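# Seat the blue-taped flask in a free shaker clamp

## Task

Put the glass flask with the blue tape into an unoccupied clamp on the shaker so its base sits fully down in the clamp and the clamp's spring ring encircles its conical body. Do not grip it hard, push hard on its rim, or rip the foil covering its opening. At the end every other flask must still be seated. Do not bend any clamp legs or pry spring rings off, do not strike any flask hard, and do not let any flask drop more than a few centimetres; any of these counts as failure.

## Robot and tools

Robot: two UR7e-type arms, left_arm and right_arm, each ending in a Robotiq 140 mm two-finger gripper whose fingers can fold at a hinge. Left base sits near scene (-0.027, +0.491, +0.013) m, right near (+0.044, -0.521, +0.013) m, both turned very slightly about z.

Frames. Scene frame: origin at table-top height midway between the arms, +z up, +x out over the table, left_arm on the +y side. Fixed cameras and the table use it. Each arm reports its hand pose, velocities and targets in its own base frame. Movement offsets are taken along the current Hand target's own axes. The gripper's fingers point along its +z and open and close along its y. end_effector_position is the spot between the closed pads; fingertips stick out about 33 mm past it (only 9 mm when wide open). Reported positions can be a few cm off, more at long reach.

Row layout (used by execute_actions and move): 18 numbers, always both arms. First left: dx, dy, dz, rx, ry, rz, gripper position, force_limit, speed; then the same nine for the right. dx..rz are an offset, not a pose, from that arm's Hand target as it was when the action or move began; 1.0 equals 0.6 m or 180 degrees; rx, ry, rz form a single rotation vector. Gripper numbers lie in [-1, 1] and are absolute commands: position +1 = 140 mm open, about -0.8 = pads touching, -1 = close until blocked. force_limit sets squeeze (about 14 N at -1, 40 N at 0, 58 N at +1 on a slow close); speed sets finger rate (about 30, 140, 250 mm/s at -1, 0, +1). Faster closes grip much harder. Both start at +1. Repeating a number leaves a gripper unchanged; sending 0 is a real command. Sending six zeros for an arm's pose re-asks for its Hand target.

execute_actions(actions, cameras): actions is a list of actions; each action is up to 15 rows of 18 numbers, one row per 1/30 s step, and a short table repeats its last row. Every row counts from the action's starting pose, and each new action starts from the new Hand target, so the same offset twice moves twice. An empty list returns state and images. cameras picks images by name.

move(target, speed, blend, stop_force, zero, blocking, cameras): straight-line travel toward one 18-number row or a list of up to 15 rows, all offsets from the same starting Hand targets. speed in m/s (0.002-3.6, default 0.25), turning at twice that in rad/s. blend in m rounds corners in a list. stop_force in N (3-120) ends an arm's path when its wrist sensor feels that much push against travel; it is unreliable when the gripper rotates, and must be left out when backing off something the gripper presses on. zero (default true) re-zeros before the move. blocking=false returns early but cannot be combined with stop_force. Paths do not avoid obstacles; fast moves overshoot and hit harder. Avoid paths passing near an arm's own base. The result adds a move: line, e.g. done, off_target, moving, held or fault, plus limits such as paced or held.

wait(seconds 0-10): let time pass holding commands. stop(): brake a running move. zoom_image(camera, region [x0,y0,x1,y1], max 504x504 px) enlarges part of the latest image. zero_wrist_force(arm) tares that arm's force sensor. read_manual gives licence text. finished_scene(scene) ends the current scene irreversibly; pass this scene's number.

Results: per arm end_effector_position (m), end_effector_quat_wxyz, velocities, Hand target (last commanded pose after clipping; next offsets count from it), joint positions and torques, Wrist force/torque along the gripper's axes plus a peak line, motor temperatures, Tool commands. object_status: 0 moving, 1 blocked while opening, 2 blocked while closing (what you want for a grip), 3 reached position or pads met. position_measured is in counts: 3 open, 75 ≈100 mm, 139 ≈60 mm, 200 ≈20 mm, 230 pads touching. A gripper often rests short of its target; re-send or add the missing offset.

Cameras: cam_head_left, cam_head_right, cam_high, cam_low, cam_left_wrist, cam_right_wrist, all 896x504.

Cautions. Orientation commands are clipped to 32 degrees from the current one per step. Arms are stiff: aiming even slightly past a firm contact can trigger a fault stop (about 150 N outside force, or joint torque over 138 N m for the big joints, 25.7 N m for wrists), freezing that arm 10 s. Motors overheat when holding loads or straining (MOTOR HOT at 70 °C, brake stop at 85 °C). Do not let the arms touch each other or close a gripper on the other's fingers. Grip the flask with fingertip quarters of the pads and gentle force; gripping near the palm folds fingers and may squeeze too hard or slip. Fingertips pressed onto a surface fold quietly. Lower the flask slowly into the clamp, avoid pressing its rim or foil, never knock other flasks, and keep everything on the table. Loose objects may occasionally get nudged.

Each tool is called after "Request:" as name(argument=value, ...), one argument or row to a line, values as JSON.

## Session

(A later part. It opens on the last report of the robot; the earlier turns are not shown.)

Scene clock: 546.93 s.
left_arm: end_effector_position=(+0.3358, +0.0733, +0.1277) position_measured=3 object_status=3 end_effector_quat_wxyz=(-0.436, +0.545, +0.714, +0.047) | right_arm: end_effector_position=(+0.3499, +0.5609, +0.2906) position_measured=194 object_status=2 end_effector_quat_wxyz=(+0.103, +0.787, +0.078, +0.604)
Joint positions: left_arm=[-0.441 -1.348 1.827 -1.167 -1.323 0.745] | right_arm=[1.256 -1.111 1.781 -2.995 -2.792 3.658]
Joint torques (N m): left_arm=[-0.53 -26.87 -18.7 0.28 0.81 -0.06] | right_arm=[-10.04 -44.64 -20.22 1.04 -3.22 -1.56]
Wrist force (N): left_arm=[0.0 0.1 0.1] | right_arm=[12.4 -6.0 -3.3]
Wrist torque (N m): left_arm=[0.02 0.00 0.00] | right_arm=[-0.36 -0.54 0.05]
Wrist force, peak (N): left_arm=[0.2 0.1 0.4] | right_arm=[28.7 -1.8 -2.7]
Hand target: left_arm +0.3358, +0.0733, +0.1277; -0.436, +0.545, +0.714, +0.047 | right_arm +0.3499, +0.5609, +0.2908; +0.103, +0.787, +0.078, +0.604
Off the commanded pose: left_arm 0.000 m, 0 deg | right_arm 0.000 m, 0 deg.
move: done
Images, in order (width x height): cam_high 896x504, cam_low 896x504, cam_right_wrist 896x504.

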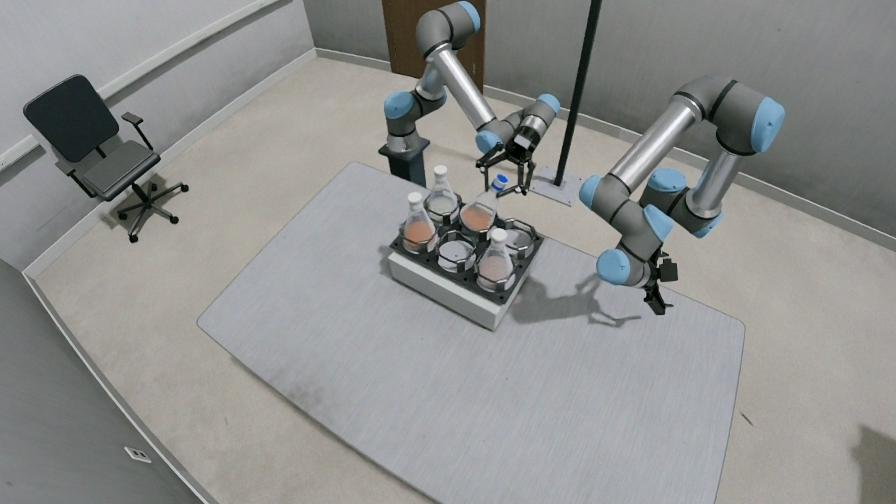

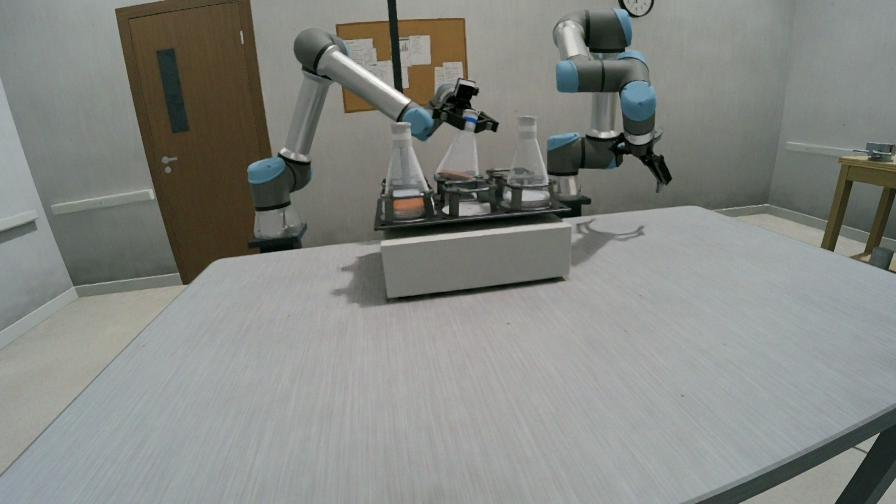

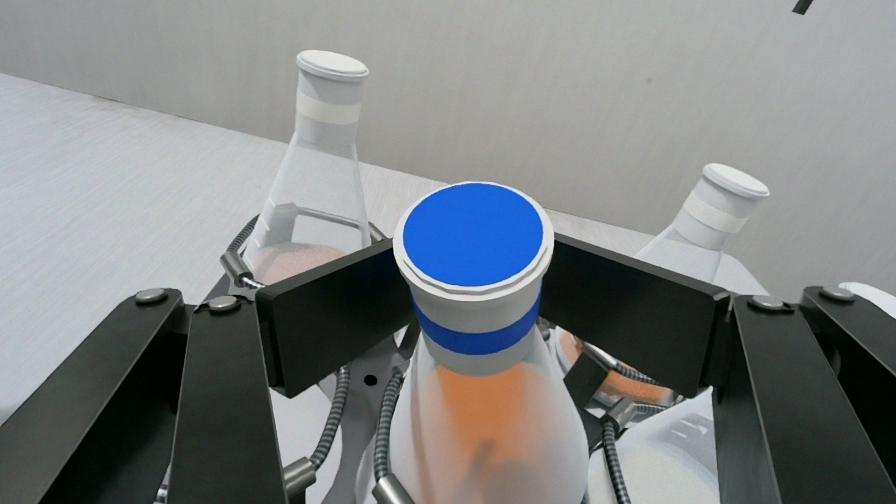

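Request:
move(
  target=[0,0,0,0,0,0,1,1,1,0.0327,0.009,-0.0087,0,0,0,-1,-0.02,-1],
  speed=0.04,
  cameras=["cam_low","cam_high","cam_right_wrist"],
)

Request:
zoom_image(
  camera="cam_low",
  region=[410, 110, 540, 230],
)

Request:
zoom_image(
  camera="cam_high",
  region=[420, 140, 530, 250],
)

Scene clock: 561.40 s.
left_arm: end_effector_position=(+0.3358, +0.0733, +0.1277) position_measured=3 object_status=3 end_effector_quat_wxyz=(-0.436, +0.545, +0.714, +0.047) | right_arm: end_effector_position=(+0.3499, +0.5608, +0.3118) position_measured=255 object_status=0 end_effector_quat_wxyz=(+0.103, +0.787, +0.078, +0.604)
Joint positions: left_arm=[-0.441 -1.348 1.827 -1.167 -1.323 0.745] | right_arm=[1.256 -1.142 1.762 -2.946 -2.792 3.658]
Joint torques (N m): left_arm=[0.12 -26.86 -18.43 0.51 0.67 -0.44] | right_arm=[3.36 -25.46 -10.36 -4.01 -0.36 2.02]
Wrist force (N): left_arm=[0.2 -0.1 -0.2] | right_arm=[0.3 -2.1 2.2]
Wrist torque (N m): left_arm=[-0.01 -0.03 0.00] | right_arm=[-0.42 -0.06 0.10]
Wrist force, peak (N): left_arm=[-0.2 0.3 0.4] | right_arm=[14.0 -5.8 -3.6]
Hand target: left_arm +0.3358, +0.0733, +0.1277; -0.436, +0.545, +0.714, +0.047 | right_arm +0.3499, +0.5608, +0.3118; +0.103, +0.787, +0.078, +0.604
Off the commanded pose: left_arm 0.000 m, 0 deg | right_arm 0.000 m, 0 deg.
move: done
Images, in order (width x height): cam_high 896x504, cam_low 896x504, cam_right_wrist 896x504.

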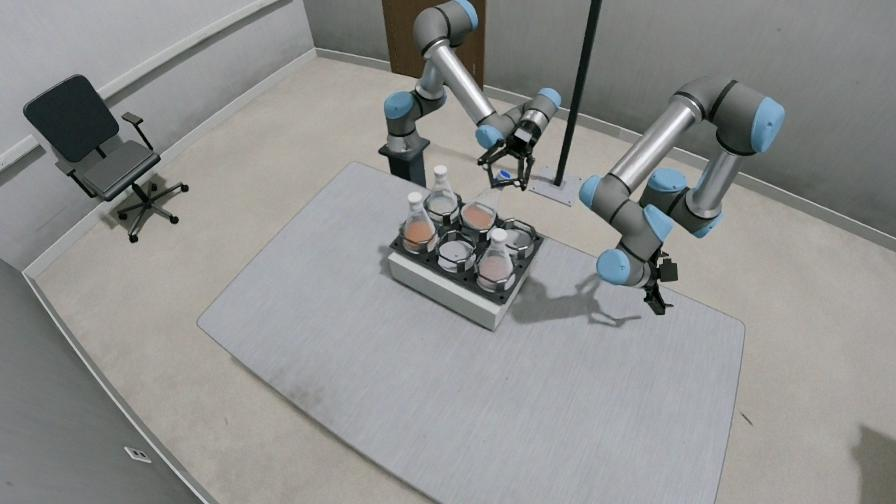

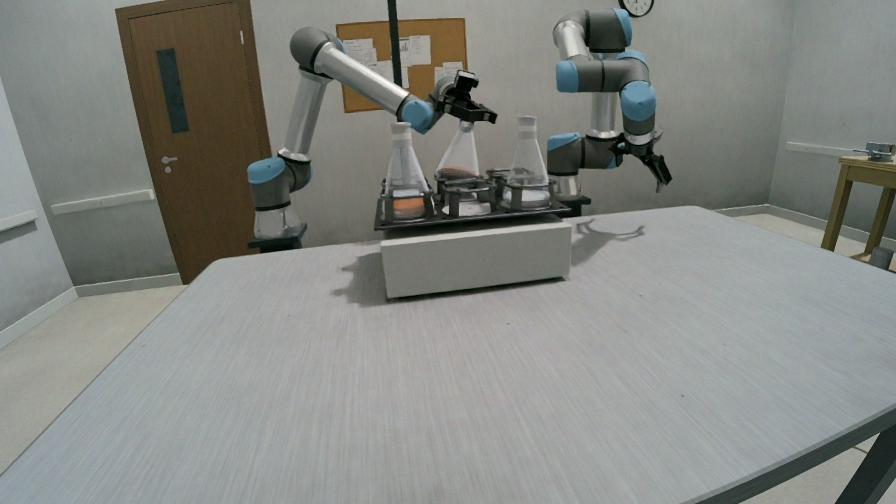

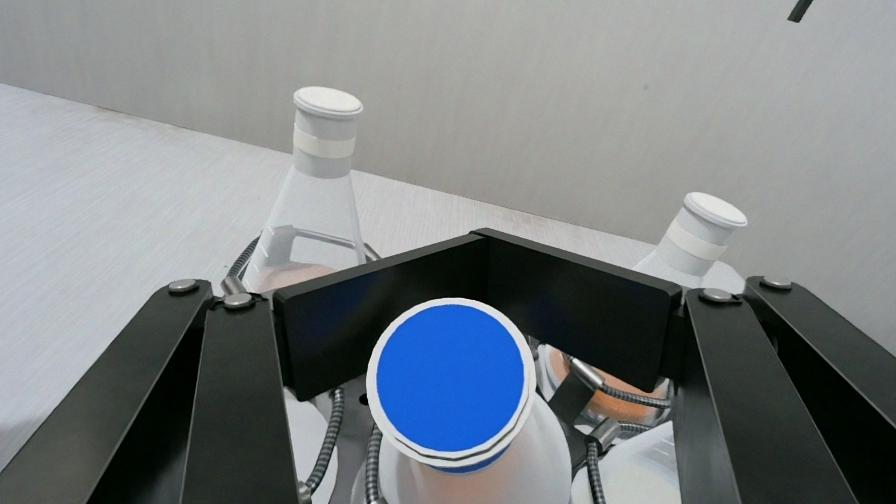

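Scaled by 3.877 from the camera's 896x504 image, which has a finer 1280x720 frame.

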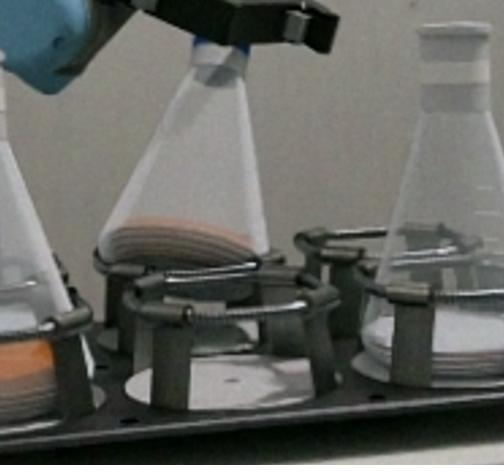

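Scaled by 4.582 from the camera's 896x504 image, which has a finer 1280x720 frame.

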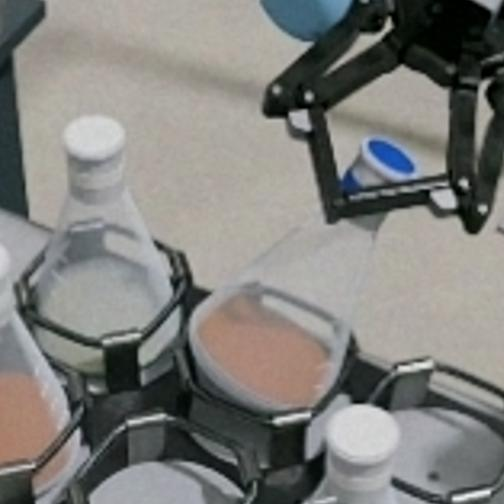

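Request:
execute_actions(
  actions=[
    [[0,0,0,0,0,0,1,1,1,0,0,0,0,0,0,-0.1,-0.02,-1]],
  ],
)

Request:
wait(
  seconds=3,
  cameras=["cam_low","cam_high","cam_right_wrist","cam_head_right"],
)

Request:
zoom_image(
  camera="cam_low",
  region=[410, 110, 540, 230],
)

Request:
zoom_image(
  camera="cam_high",
  region=[420, 140, 530, 250],
)

Scene clock: 588.30 s.
left_arm: end_effector_position=(+0.3358, +0.0733, +0.1277) position_measured=3 object_status=3 end_effector_quat_wxyz=(-0.436, +0.545, +0.714, +0.047) | right_arm: end_effector_position=(+0.3499, +0.5608, +0.3118) position_measured=141 object_status=0 end_effector_quat_wxyz=(+0.103, +0.787, +0.078, +0.604)
Joint positions: left_arm=[-0.441 -1.348 1.827 -1.167 -1.323 0.745] | right_arm=[1.256 -1.142 1.762 -2.946 -2.792 3.658]
Joint torques (N m): left_arm=[-0.04 -25.63 -18.98 0.2 0.87 -0.3] | right_arm=[-7.21 -25.47 -10.39 -0.68 0.5 1.11]
Wrist force (N): left_arm=[0.0 0.0 0.0] | right_arm=[0.1 -1.2 -0.5]
Wrist torque (N m): left_arm=[0.00 0.00 0.01] | right_arm=[-0.36 -0.08 0.09]
Wrist force, peak (N): left_arm=[0.0 0.3 0.3] | right_arm=[-1.0 -2.6 2.4]
Hand target: left_arm +0.3358, +0.0733, +0.1277; -0.436, +0.545, +0.714, +0.047 | right_arm +0.3499, +0.5608, +0.3118; +0.103, +0.787, +0.078, +0.604
Off the commanded pose: left_arm 0.000 m, 0 deg | right_arm 0.000 m, 0 deg.

Scene clock: 591.30 s.
left_arm: end_effector_position=(+0.3358, +0.0733, +0.1277) position_measured=3 object_status=3 end_effector_quat_wxyz=(-0.436, +0.545, +0.714, +0.047) | right_arm: end_effector_position=(+0.3499, +0.5608, +0.3118) position_measured=141 object_status=3 end_effector_quat_wxyz=(+0.103, +0.787, +0.078, +0.604)
Joint positions: left_arm=[-0.441 -1.348 1.827 -1.167 -1.323 0.745] | right_arm=[1.256 -1.142 1.762 -2.946 -2.792 3.658]
Joint torques (N m): left_arm=[-0.56 -26.87 -18.35 0.47 0.79 -0.28] | right_arm=[-6.24 -26.32 -13.23 -0.66 0.06 0.63]
Wrist force (N): left_arm=[0.1 0.1 0.0] | right_arm=[0.1 -1.2 -0.5]
Wrist torque (N m): left_arm=[0.02 0.00 0.01] | right_arm=[-0.37 -0.06 0.09]
Wrist force, peak (N): left_arm=[0.0 0.2 0.4] | right_arm=[0.1 -1.4 -0.7]
Hand target: left_arm +0.3358, +0.0733, +0.1277; -0.436, +0.545, +0.714, +0.047 | right_arm +0.3499, +0.5608, +0.3118; +0.103, +0.787, +0.078, +0.604
Tool commands: left_gripper/position=+1.0 left_gripper/force_limit=+1.0 left_gripper/speed=+1.0 right_gripper/position=-0.1 right_gripper/force_limit=-0.02 right_gripper/speed=-1.0
Off the commanded pose: left_arm 0.000 m, 0 deg | right_arm 0.000 m, 0 deg.
wait: 3.00 s; at rest by 0.17 s
Images, in order (width x height): cam_head_right 896x504, cam_high 896x504, cam_low 896x504, cam_right_wrist 896x504.

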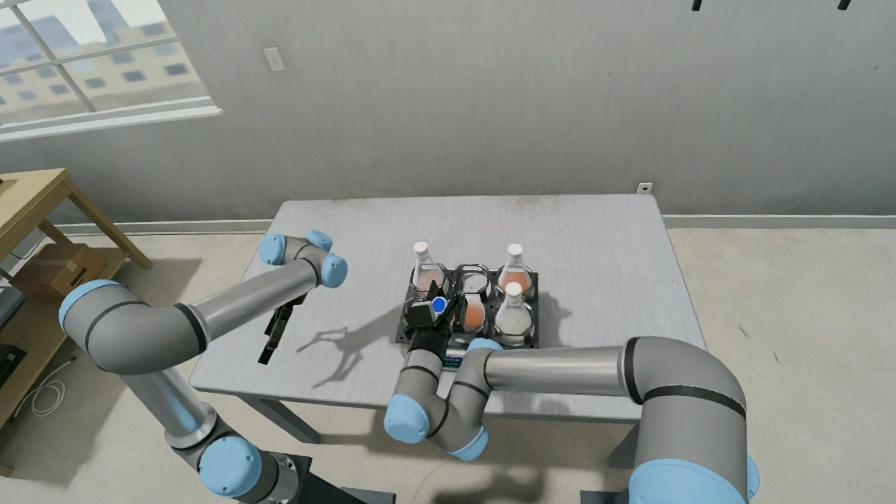

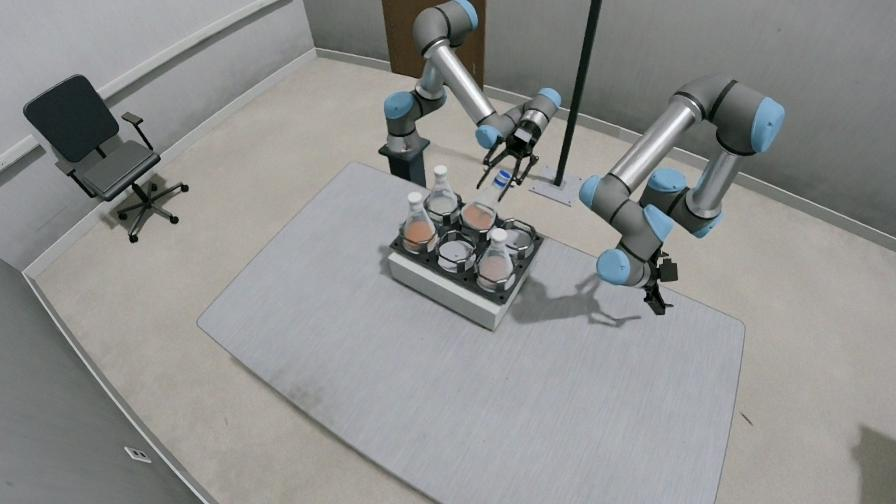

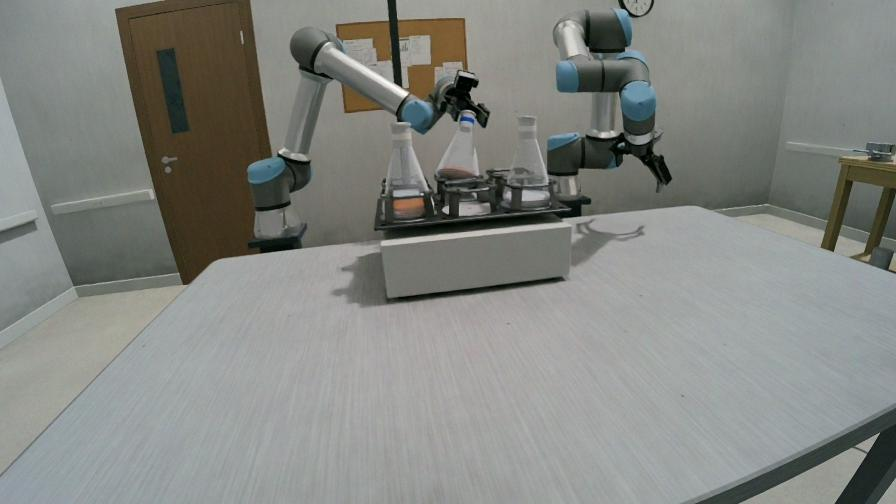

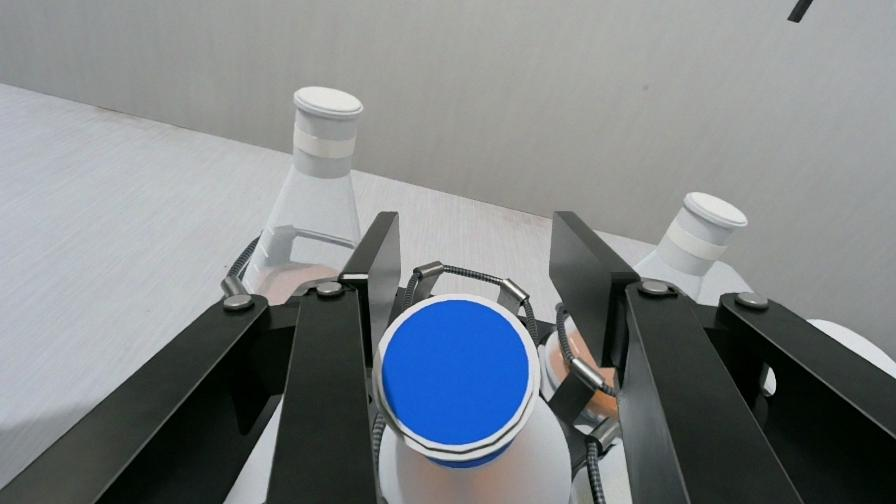

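Scaled by 3.877 from the camera's 896x504 image, which has a finer 1280x720 frame.

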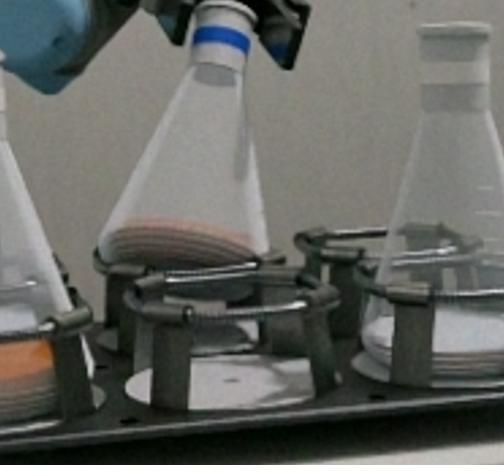

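Scaled by 4.582 from the camera's 896x504 image, which has a finer 1280x720 frame.

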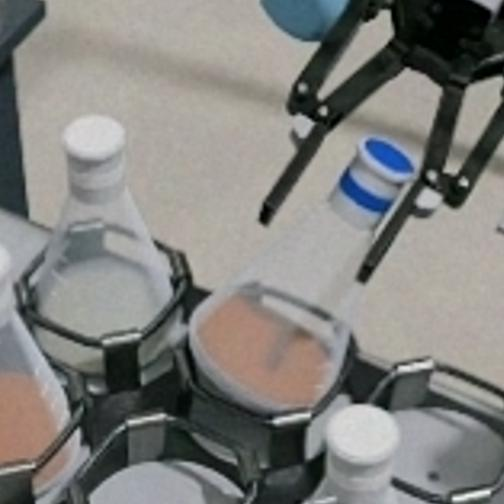

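Request:
move(
  target=[
    [0,0,0,0,0,0,1,1,1,0,0,-0.075,0,0,0,-0.1,-0.02,-1],
    [0,0,0,0,0,0,1,1,1,-0.05,0,-0.075,0,0,0,-0.1,-0.02,-1],
  ],
  speed=0.05,
  stop_force=8,
  cameras=["cam_low","cam_high","cam_right_wrist","cam_head_right"],
)

Request:
zoom_image(
  camera="cam_low",
  region=[410, 110, 540, 230],
)

Request:
zoom_image(
  camera="cam_high",
  region=[420, 140, 530, 250],
)

Scene clock: 652.93 s.
left_arm: end_effector_position=(+0.3358, +0.0733, +0.1277) position_measured=3 object_status=3 end_effector_quat_wxyz=(-0.436, +0.545, +0.714, +0.047) | right_arm: end_effector_position=(+0.2987, +0.5565, +0.2950) position_measured=141 object_status=3 end_effector_quat_wxyz=(+0.103, +0.787, +0.078, +0.604)
Joint positions: left_arm=[-0.441 -1.348 1.827 -1.167 -1.323 0.745] | right_arm=[1.341 -1.177 1.819 -2.766 -2.844 3.871]
Joint torques (N m): left_arm=[0.21 -25.86 -18.65 0.44 0.98 -0.29] | right_arm=[-6.04 -49.18 -36.22 -0.74 0.89 -2.1]
Wrist force (N): left_arm=[0.0 0.1 -0.2] | right_arm=[-0.2 -1.6 -0.3]
Wrist torque (N m): left_arm=[0.02 -0.02 0.00] | right_arm=[-0.43 -0.01 0.10]
Wrist force, peak (N): left_arm=[0.1 0.1 0.5] | right_arm=[0.6 -1.4 -1.4]
Hand target: left_arm +0.3358, +0.0733, +0.1277; -0.436, +0.545, +0.714, +0.047 | right_arm +0.2987, +0.5565, +0.2950; +0.103, +0.787, +0.078, +0.604
Off the commanded pose: left_arm 0.000 m, 0 deg | right_arm 0.000 m, 0 deg.
move: done
Images, in order (width x height): cam_head_right 896x504, cam_high 896x504, cam_low 896x504, cam_right_wrist 896x504.

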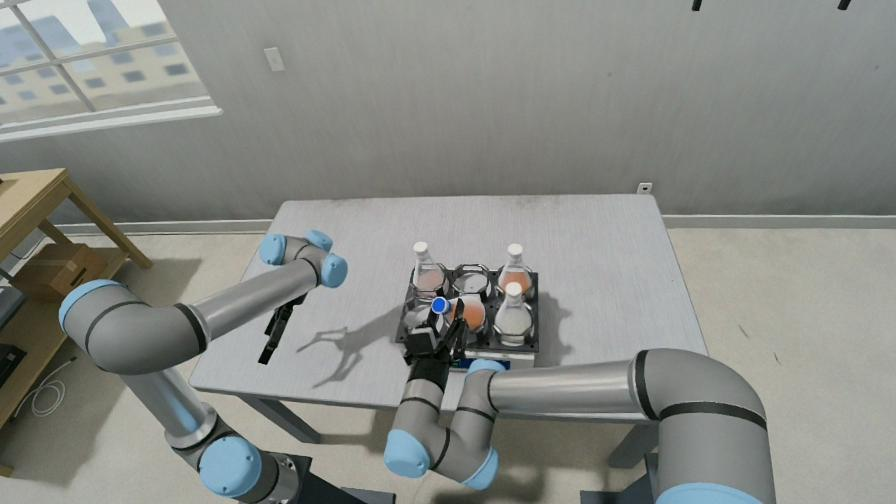

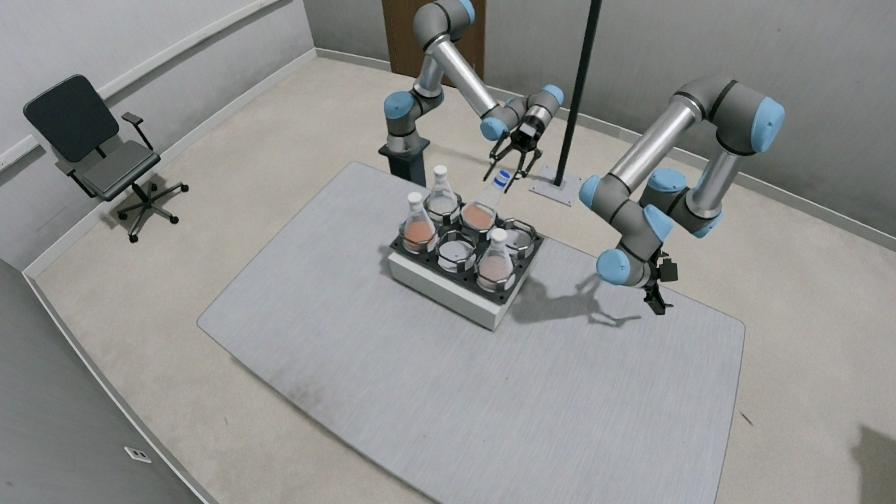

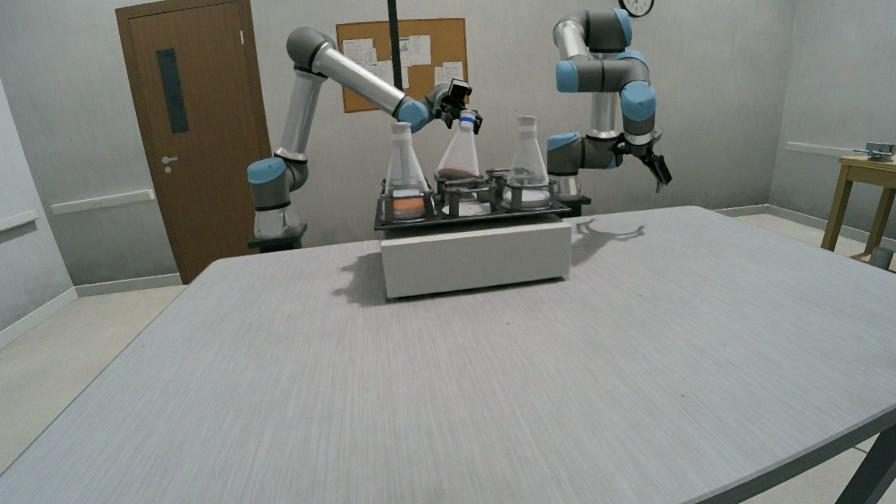

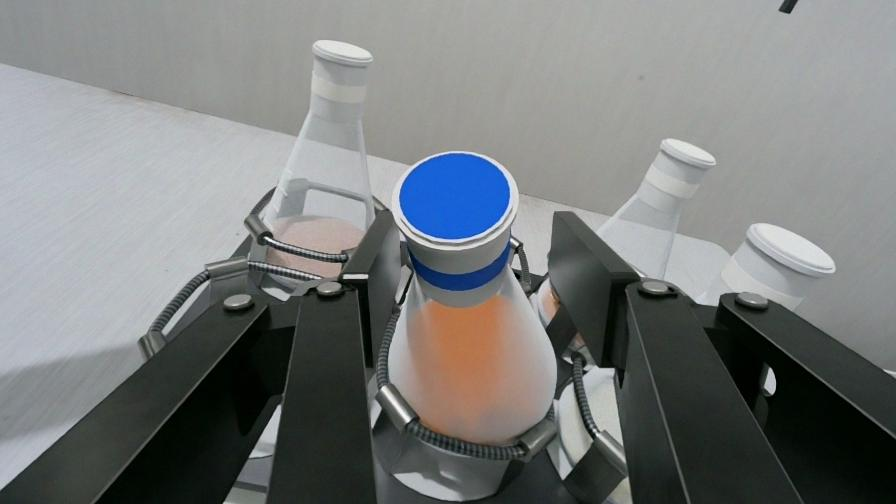

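Scaled by 3.877 from the camera's 896x504 image, which has a finer 1280x720 frame.

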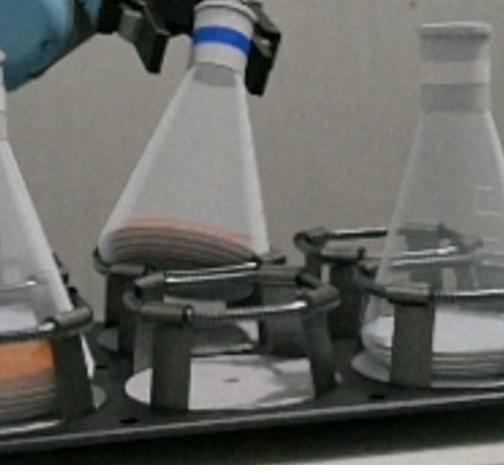

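Scaled by 4.582 from the camera's 896x504 image, which has a finer 1280x720 frame.

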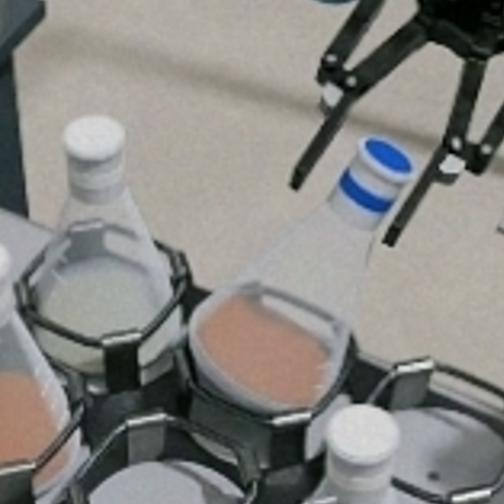

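Request:
move(
  target=[
    [0,0,0,0,0,0,1,1,1,0.0389,0.0216,-0.1657,0,0,0,-0.1,-0.02,-1],
    [0,0,0,0,0,0,1,1,1,-0.018,0.1118,-0.0892,0.2114,0.0876,-0.1166,-0.1,-0.02,-1],
  ],
  speed=0.12,
  blend=0.02,
  cameras=["cam_low","cam_high","cam_right_wrist","cam_head_right"],
)

Scene clock: 710.57 s.
left_arm: end_effector_position=(+0.3358, +0.0733, +0.1277) position_measured=3 object_status=3 end_effector_quat_wxyz=(-0.436, +0.545, +0.714, +0.047) | right_arm: end_effector_position=(+0.2441, +0.4925, +0.3155) position_measured=141 object_status=3 end_effector_quat_wxyz=(-0.062, +0.662, +0.421, +0.617)
Joint positions: left_arm=[-0.441 -1.348 1.827 -1.167 -1.323 0.745] | right_arm=[1.099 -1.587 2.445 -3.745 -1.99 2.782]
Joint torques (N m): left_arm=[-0.14 -26.72 -19.94 0.56 1.03 -0.12] | right_arm=[-2.4 -3.29 -32.13 -0.74 -0.01 0.83]
Wrist force (N): left_arm=[0.1 0.2 0.2] | right_arm=[0.1 -1.1 -0.1]
Wrist torque (N m): left_arm=[0.05 -0.02 0.01] | right_arm=[-0.32 -0.06 0.01]
Wrist force, peak (N): left_arm=[0.2 0.1 0.5] | right_arm=[-1.2 -1.9 1.1]
Hand target: left_arm +0.3358, +0.0733, +0.1277; -0.436, +0.545, +0.714, +0.047 | right_arm +0.2441, +0.4926, +0.3154; -0.062, +0.662, +0.421, +0.617
Off the commanded pose: left_arm 0.000 m, 0 deg | right_arm 0.000 m, 0 deg.
move: done
Images, in order (width x height): cam_head_right 896x504, cam_high 896x504, cam_low 896x504, cam_right_wrist 896x504.

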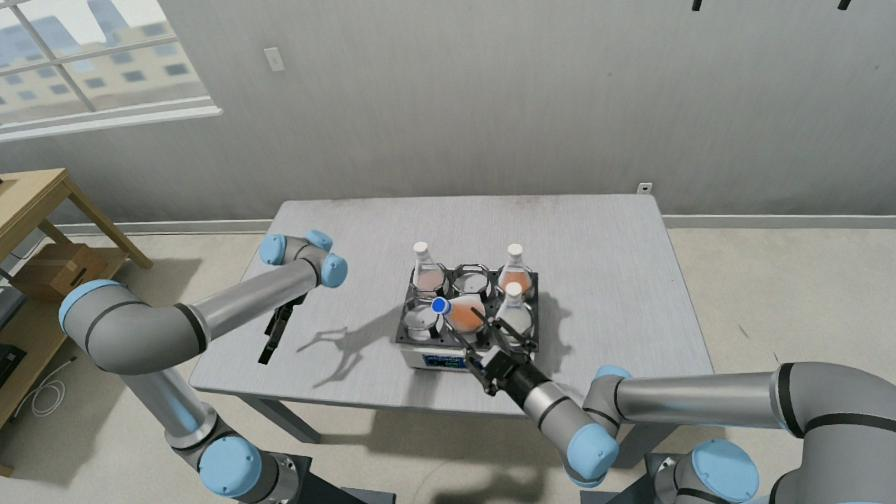

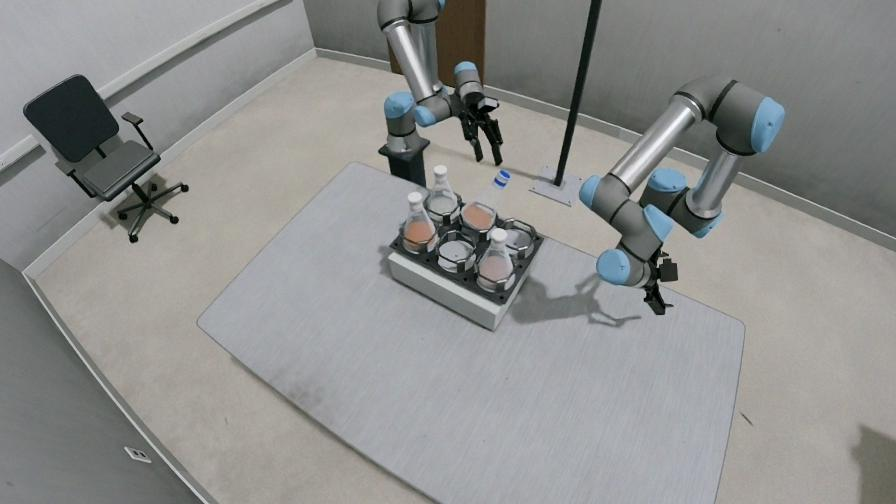

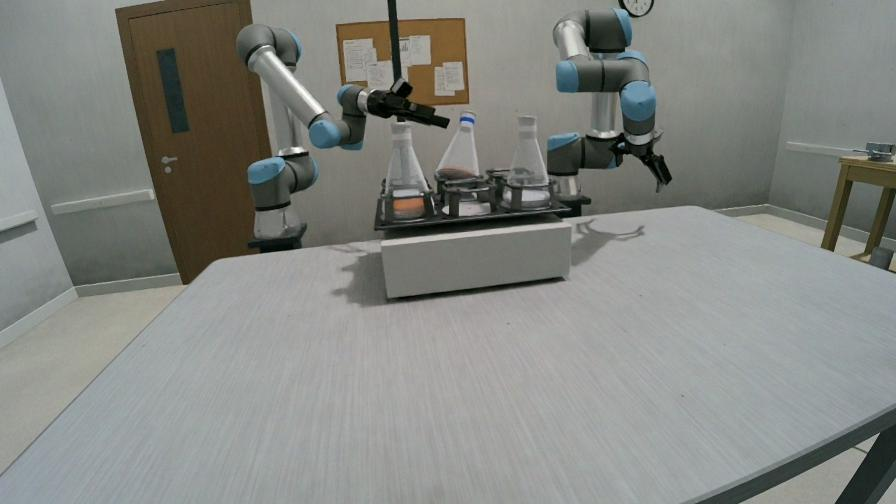

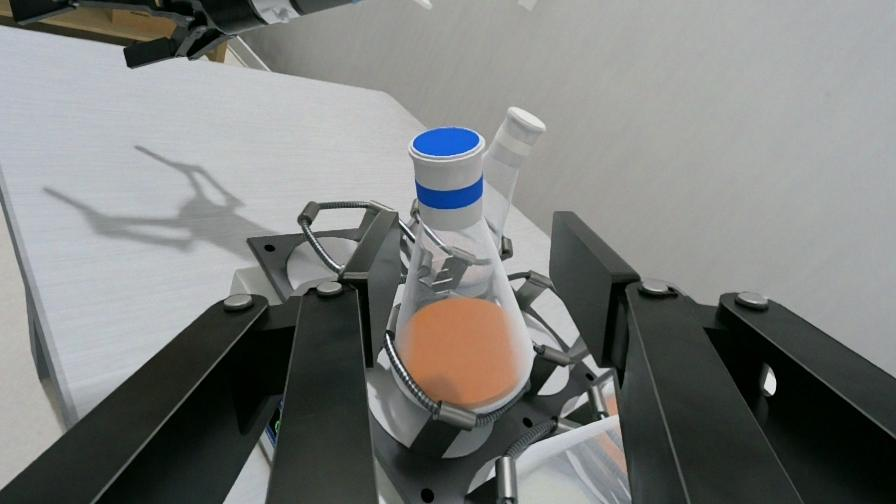

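Request:
move(
  target=[
    [0,0,0,0,0,0,1,1,1,0.005,-0.015,0,0,0,0,-0.1,-0.02,-1],
    [0,0,0,0,0,0,1,1,1,0.005,-0.015,0.14,0,0,0,-0.1,-0.02,-1],
  ],
  speed=0.06,
  stop_force=8,
  cameras=["cam_low","cam_high","cam_right_wrist"],
)

Request:
zoom_image(
  camera="cam_high",
  region=[420, 140, 530, 250],
)

Scene clock: 733.03 s.
left_arm: end_effector_position=(+0.3358, +0.0733, +0.1277) position_measured=3 object_status=3 end_effector_quat_wxyz=(-0.436, +0.545, +0.714, +0.047) | right_arm: end_effector_position=(+0.3022, +0.5503, +0.2948) position_measured=141 object_status=3 end_effector_quat_wxyz=(-0.062, +0.662, +0.421, +0.617)
Joint positions: left_arm=[-0.441 -1.348 1.827 -1.167 -1.323 0.745] | right_arm=[1.025 -1.383 2.295 -3.806 -1.919 2.762]
Joint torques (N m): left_arm=[1.2 -26.19 -18.65 0.46 0.85 -0.39] | right_arm=[5.39 -35.51 -5.79 -0.69 -2.72 1.66]
Wrist force (N): left_arm=[0.1 0.1 0.2] | right_arm=[0.3 -0.7 -0.2]
Wrist torque (N m): left_arm=[0.02 -0.02 0.00] | right_arm=[-0.24 -0.10 0.17]
Wrist force, peak (N): left_arm=[0.2 0.3 0.3] | right_arm=[0.8 -1.8 -1.2]
Hand target: left_arm +0.3358, +0.0733, +0.1277; -0.436, +0.545, +0.714, +0.047 | right_arm +0.3022, +0.5503, +0.2948; -0.062, +0.662, +0.421, +0.617
Off the commanded pose: left_arm 0.000 m, 0 deg | right_arm 0.000 m, 0 deg.
move: done
Images, in order (width x height): cam_high 896x504, cam_low 896x504, cam_right_wrist 896x504.

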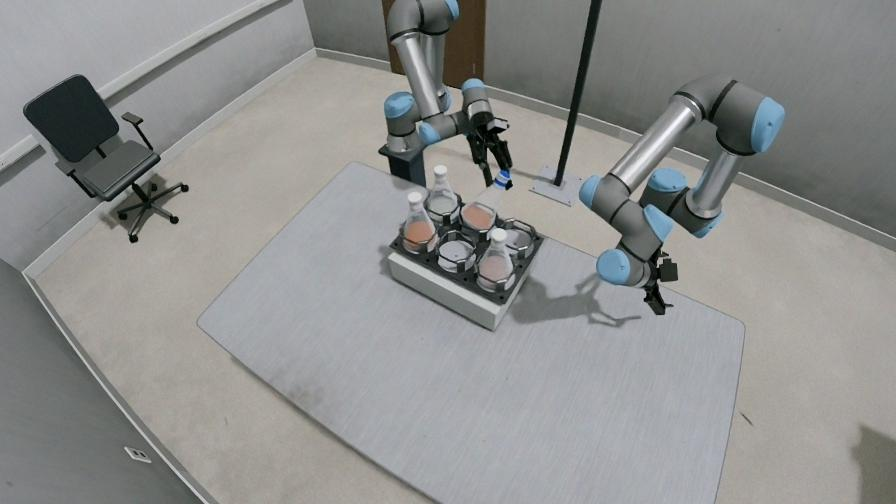

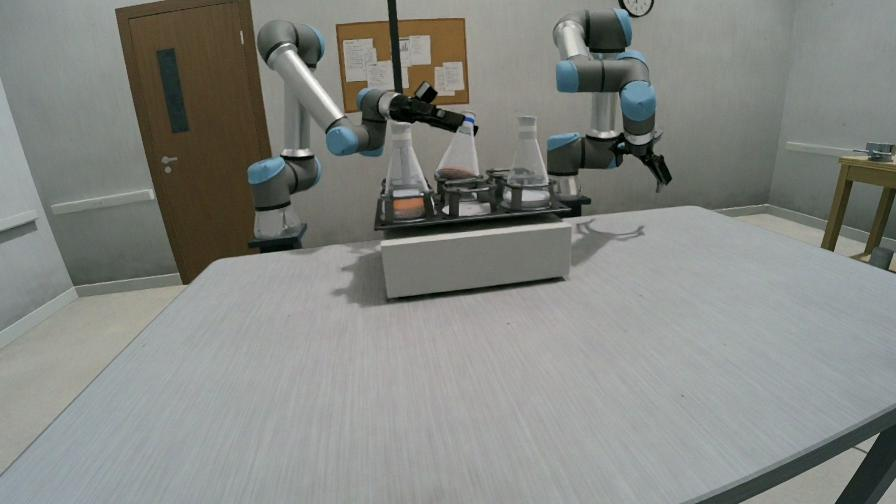

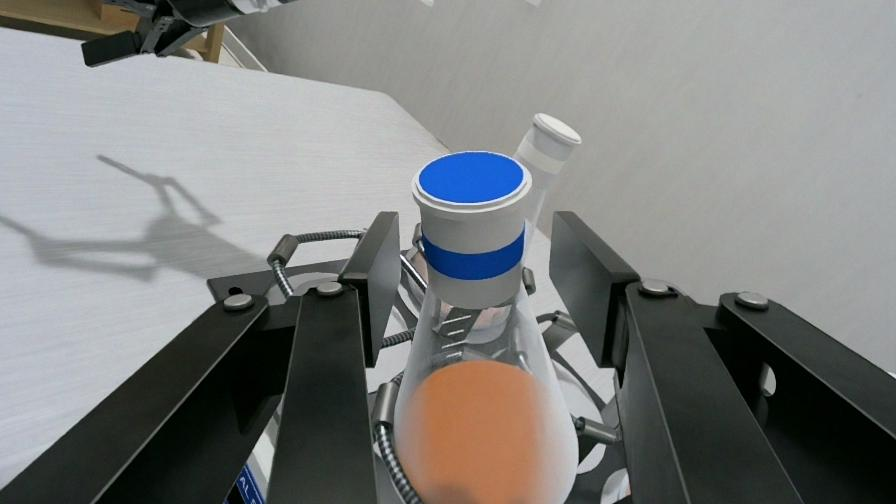

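Scaled by 4.582 from the camera's 896x504 image, which has a finer 1280x720 frame.

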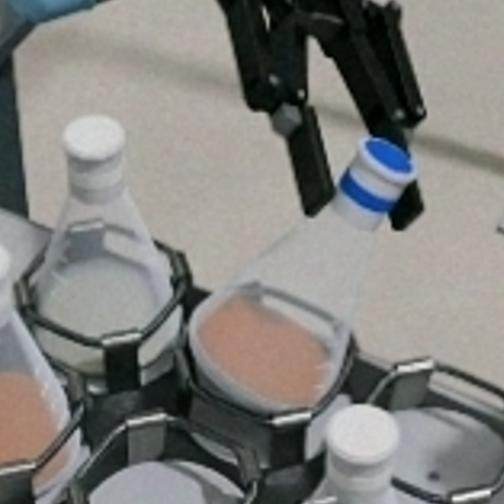

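Request:
execute_actions(
  actions=[
    [[0,0,0,0,0,0,1,1,1,0,0,0,0,0,0,-1,-0.02,-1]],
  ],
)

Request:
wait(
  seconds=2,
  cameras=["cam_high","cam_right_wrist"],
)

Request:
zoom_image(
  camera="cam_high",
  region=[420, 140, 530, 250],
)

Scene clock: 742.57 s.
left_arm: end_effector_position=(+0.3358, +0.0733, +0.1277) position_measured=3 object_status=3 end_effector_quat_wxyz=(-0.436, +0.545, +0.714, +0.047) | right_arm: end_effector_position=(+0.3022, +0.5503, +0.2948) position_measured=176 object_status=2 end_effector_quat_wxyz=(-0.062, +0.662, +0.421, +0.617)
Joint positions: left_arm=[-0.441 -1.348 1.827 -1.167 -1.323 0.745] | right_arm=[1.025 -1.383 2.295 -3.806 -1.919 2.762]
Joint torques (N m): left_arm=[-0.1 -25.43 -19.94 0.75 1.07 -0.09] | right_arm=[5.77 -33.41 -5.4 -0.73 -1.19 1.69]
Wrist force (N): left_arm=[0.1 0.2 0.3] | right_arm=[0.4 1.2 -1.1]
Wrist torque (N m): left_arm=[0.03 -0.04 0.00] | right_arm=[-0.50 -0.12 -0.16]
Wrist force, peak (N): left_arm=[0.1 0.3 0.4] | right_arm=[2.2 2.0 -1.5]
Hand target: left_arm +0.3358, +0.0733, +0.1277; -0.436, +0.545, +0.714, +0.047 | right_arm +0.3022, +0.5503, +0.2948; -0.062, +0.662, +0.421, +0.617
Off the commanded pose: left_arm 0.000 m, 0 deg | right_arm 0.000 m, 0 deg.

Scene clock: 744.57 s.
left_arm: end_effector_position=(+0.3358, +0.0733, +0.1277) position_measured=3 object_status=3 end_effector_quat_wxyz=(-0.436, +0.545, +0.714, +0.047) | right_arm: end_effector_position=(+0.3022, +0.5503, +0.2948) position_measured=176 object_status=2 end_effector_quat_wxyz=(-0.062, +0.662, +0.421, +0.617)
Joint positions: left_arm=[-0.441 -1.348 1.827 -1.167 -1.323 0.745] | right_arm=[1.025 -1.383 2.295 -3.806 -1.919 2.762]
Joint torques (N m): left_arm=[0.02 -24.91 -18.24 0.32 1.19 -0.2] | right_arm=[4.13 -22.92 -5.9 -0.99 3.15 1.74]
Wrist force (N): left_arm=[0.0 0.1 0.0] | right_arm=[2.4 1.9 -1.3]
Wrist torque (N m): left_arm=[0.02 0.00 0.00] | right_arm=[-0.49 -0.22 -0.16]
Wrist force, peak (N): left_arm=[0.0 0.3 0.4] | right_arm=[2.3 2.0 -1.6]
Hand target: left_arm +0.3358, +0.0733, +0.1277; -0.436, +0.545, +0.714, +0.047 | right_arm +0.3022, +0.5503, +0.2948; -0.062, +0.662, +0.421, +0.617
Tool commands: left_gripper/position=+1.0 left_gripper/force_limit=+1.0 left_gripper/speed=+1.0 right_gripper/position=-1.0 right_gripper/force_limit=-0.02 right_gripper/speed=-1.0
Off the commanded pose: left_arm 0.000 m, 0 deg | right_arm 0.000 m, 0 deg.
wait: 2.00 s; at rest by 0.17 s
Images, in order (width x height): cam_high 896x504, cam_right_wrist 896x504.

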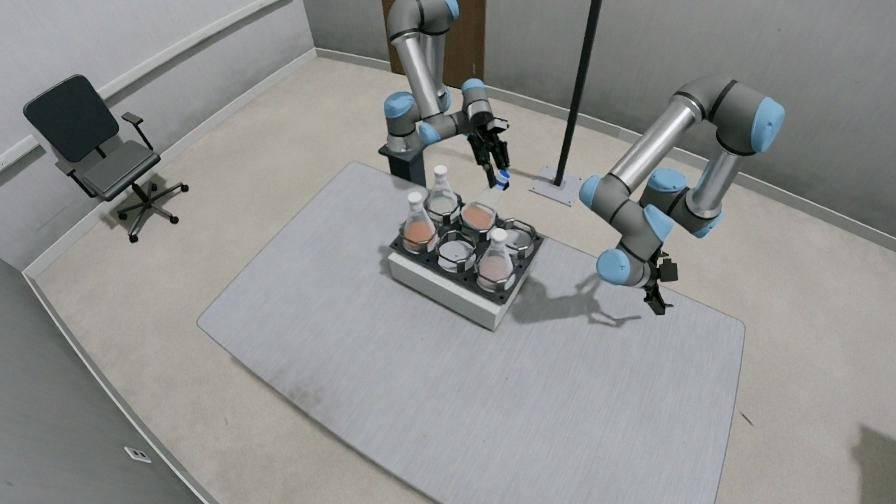

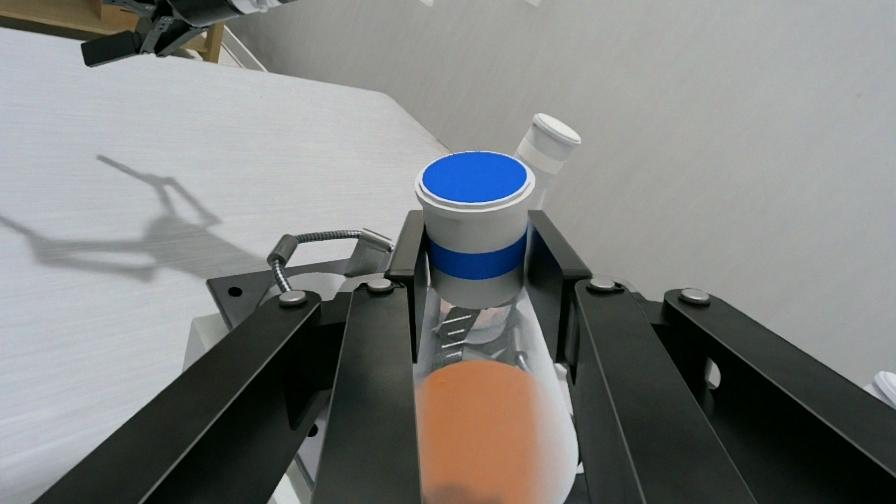

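Scaled by 4.582 from the camera's 896x504 image, which has a finer 1280x720 frame.

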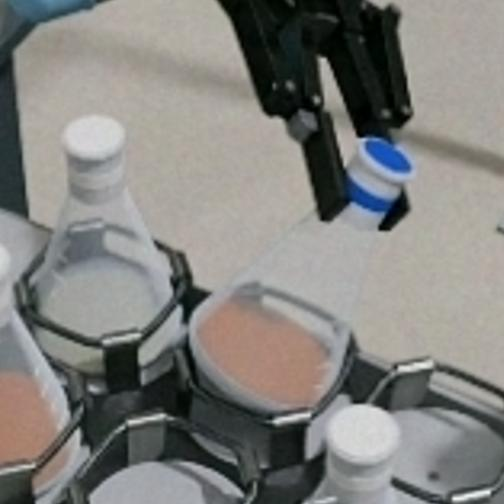

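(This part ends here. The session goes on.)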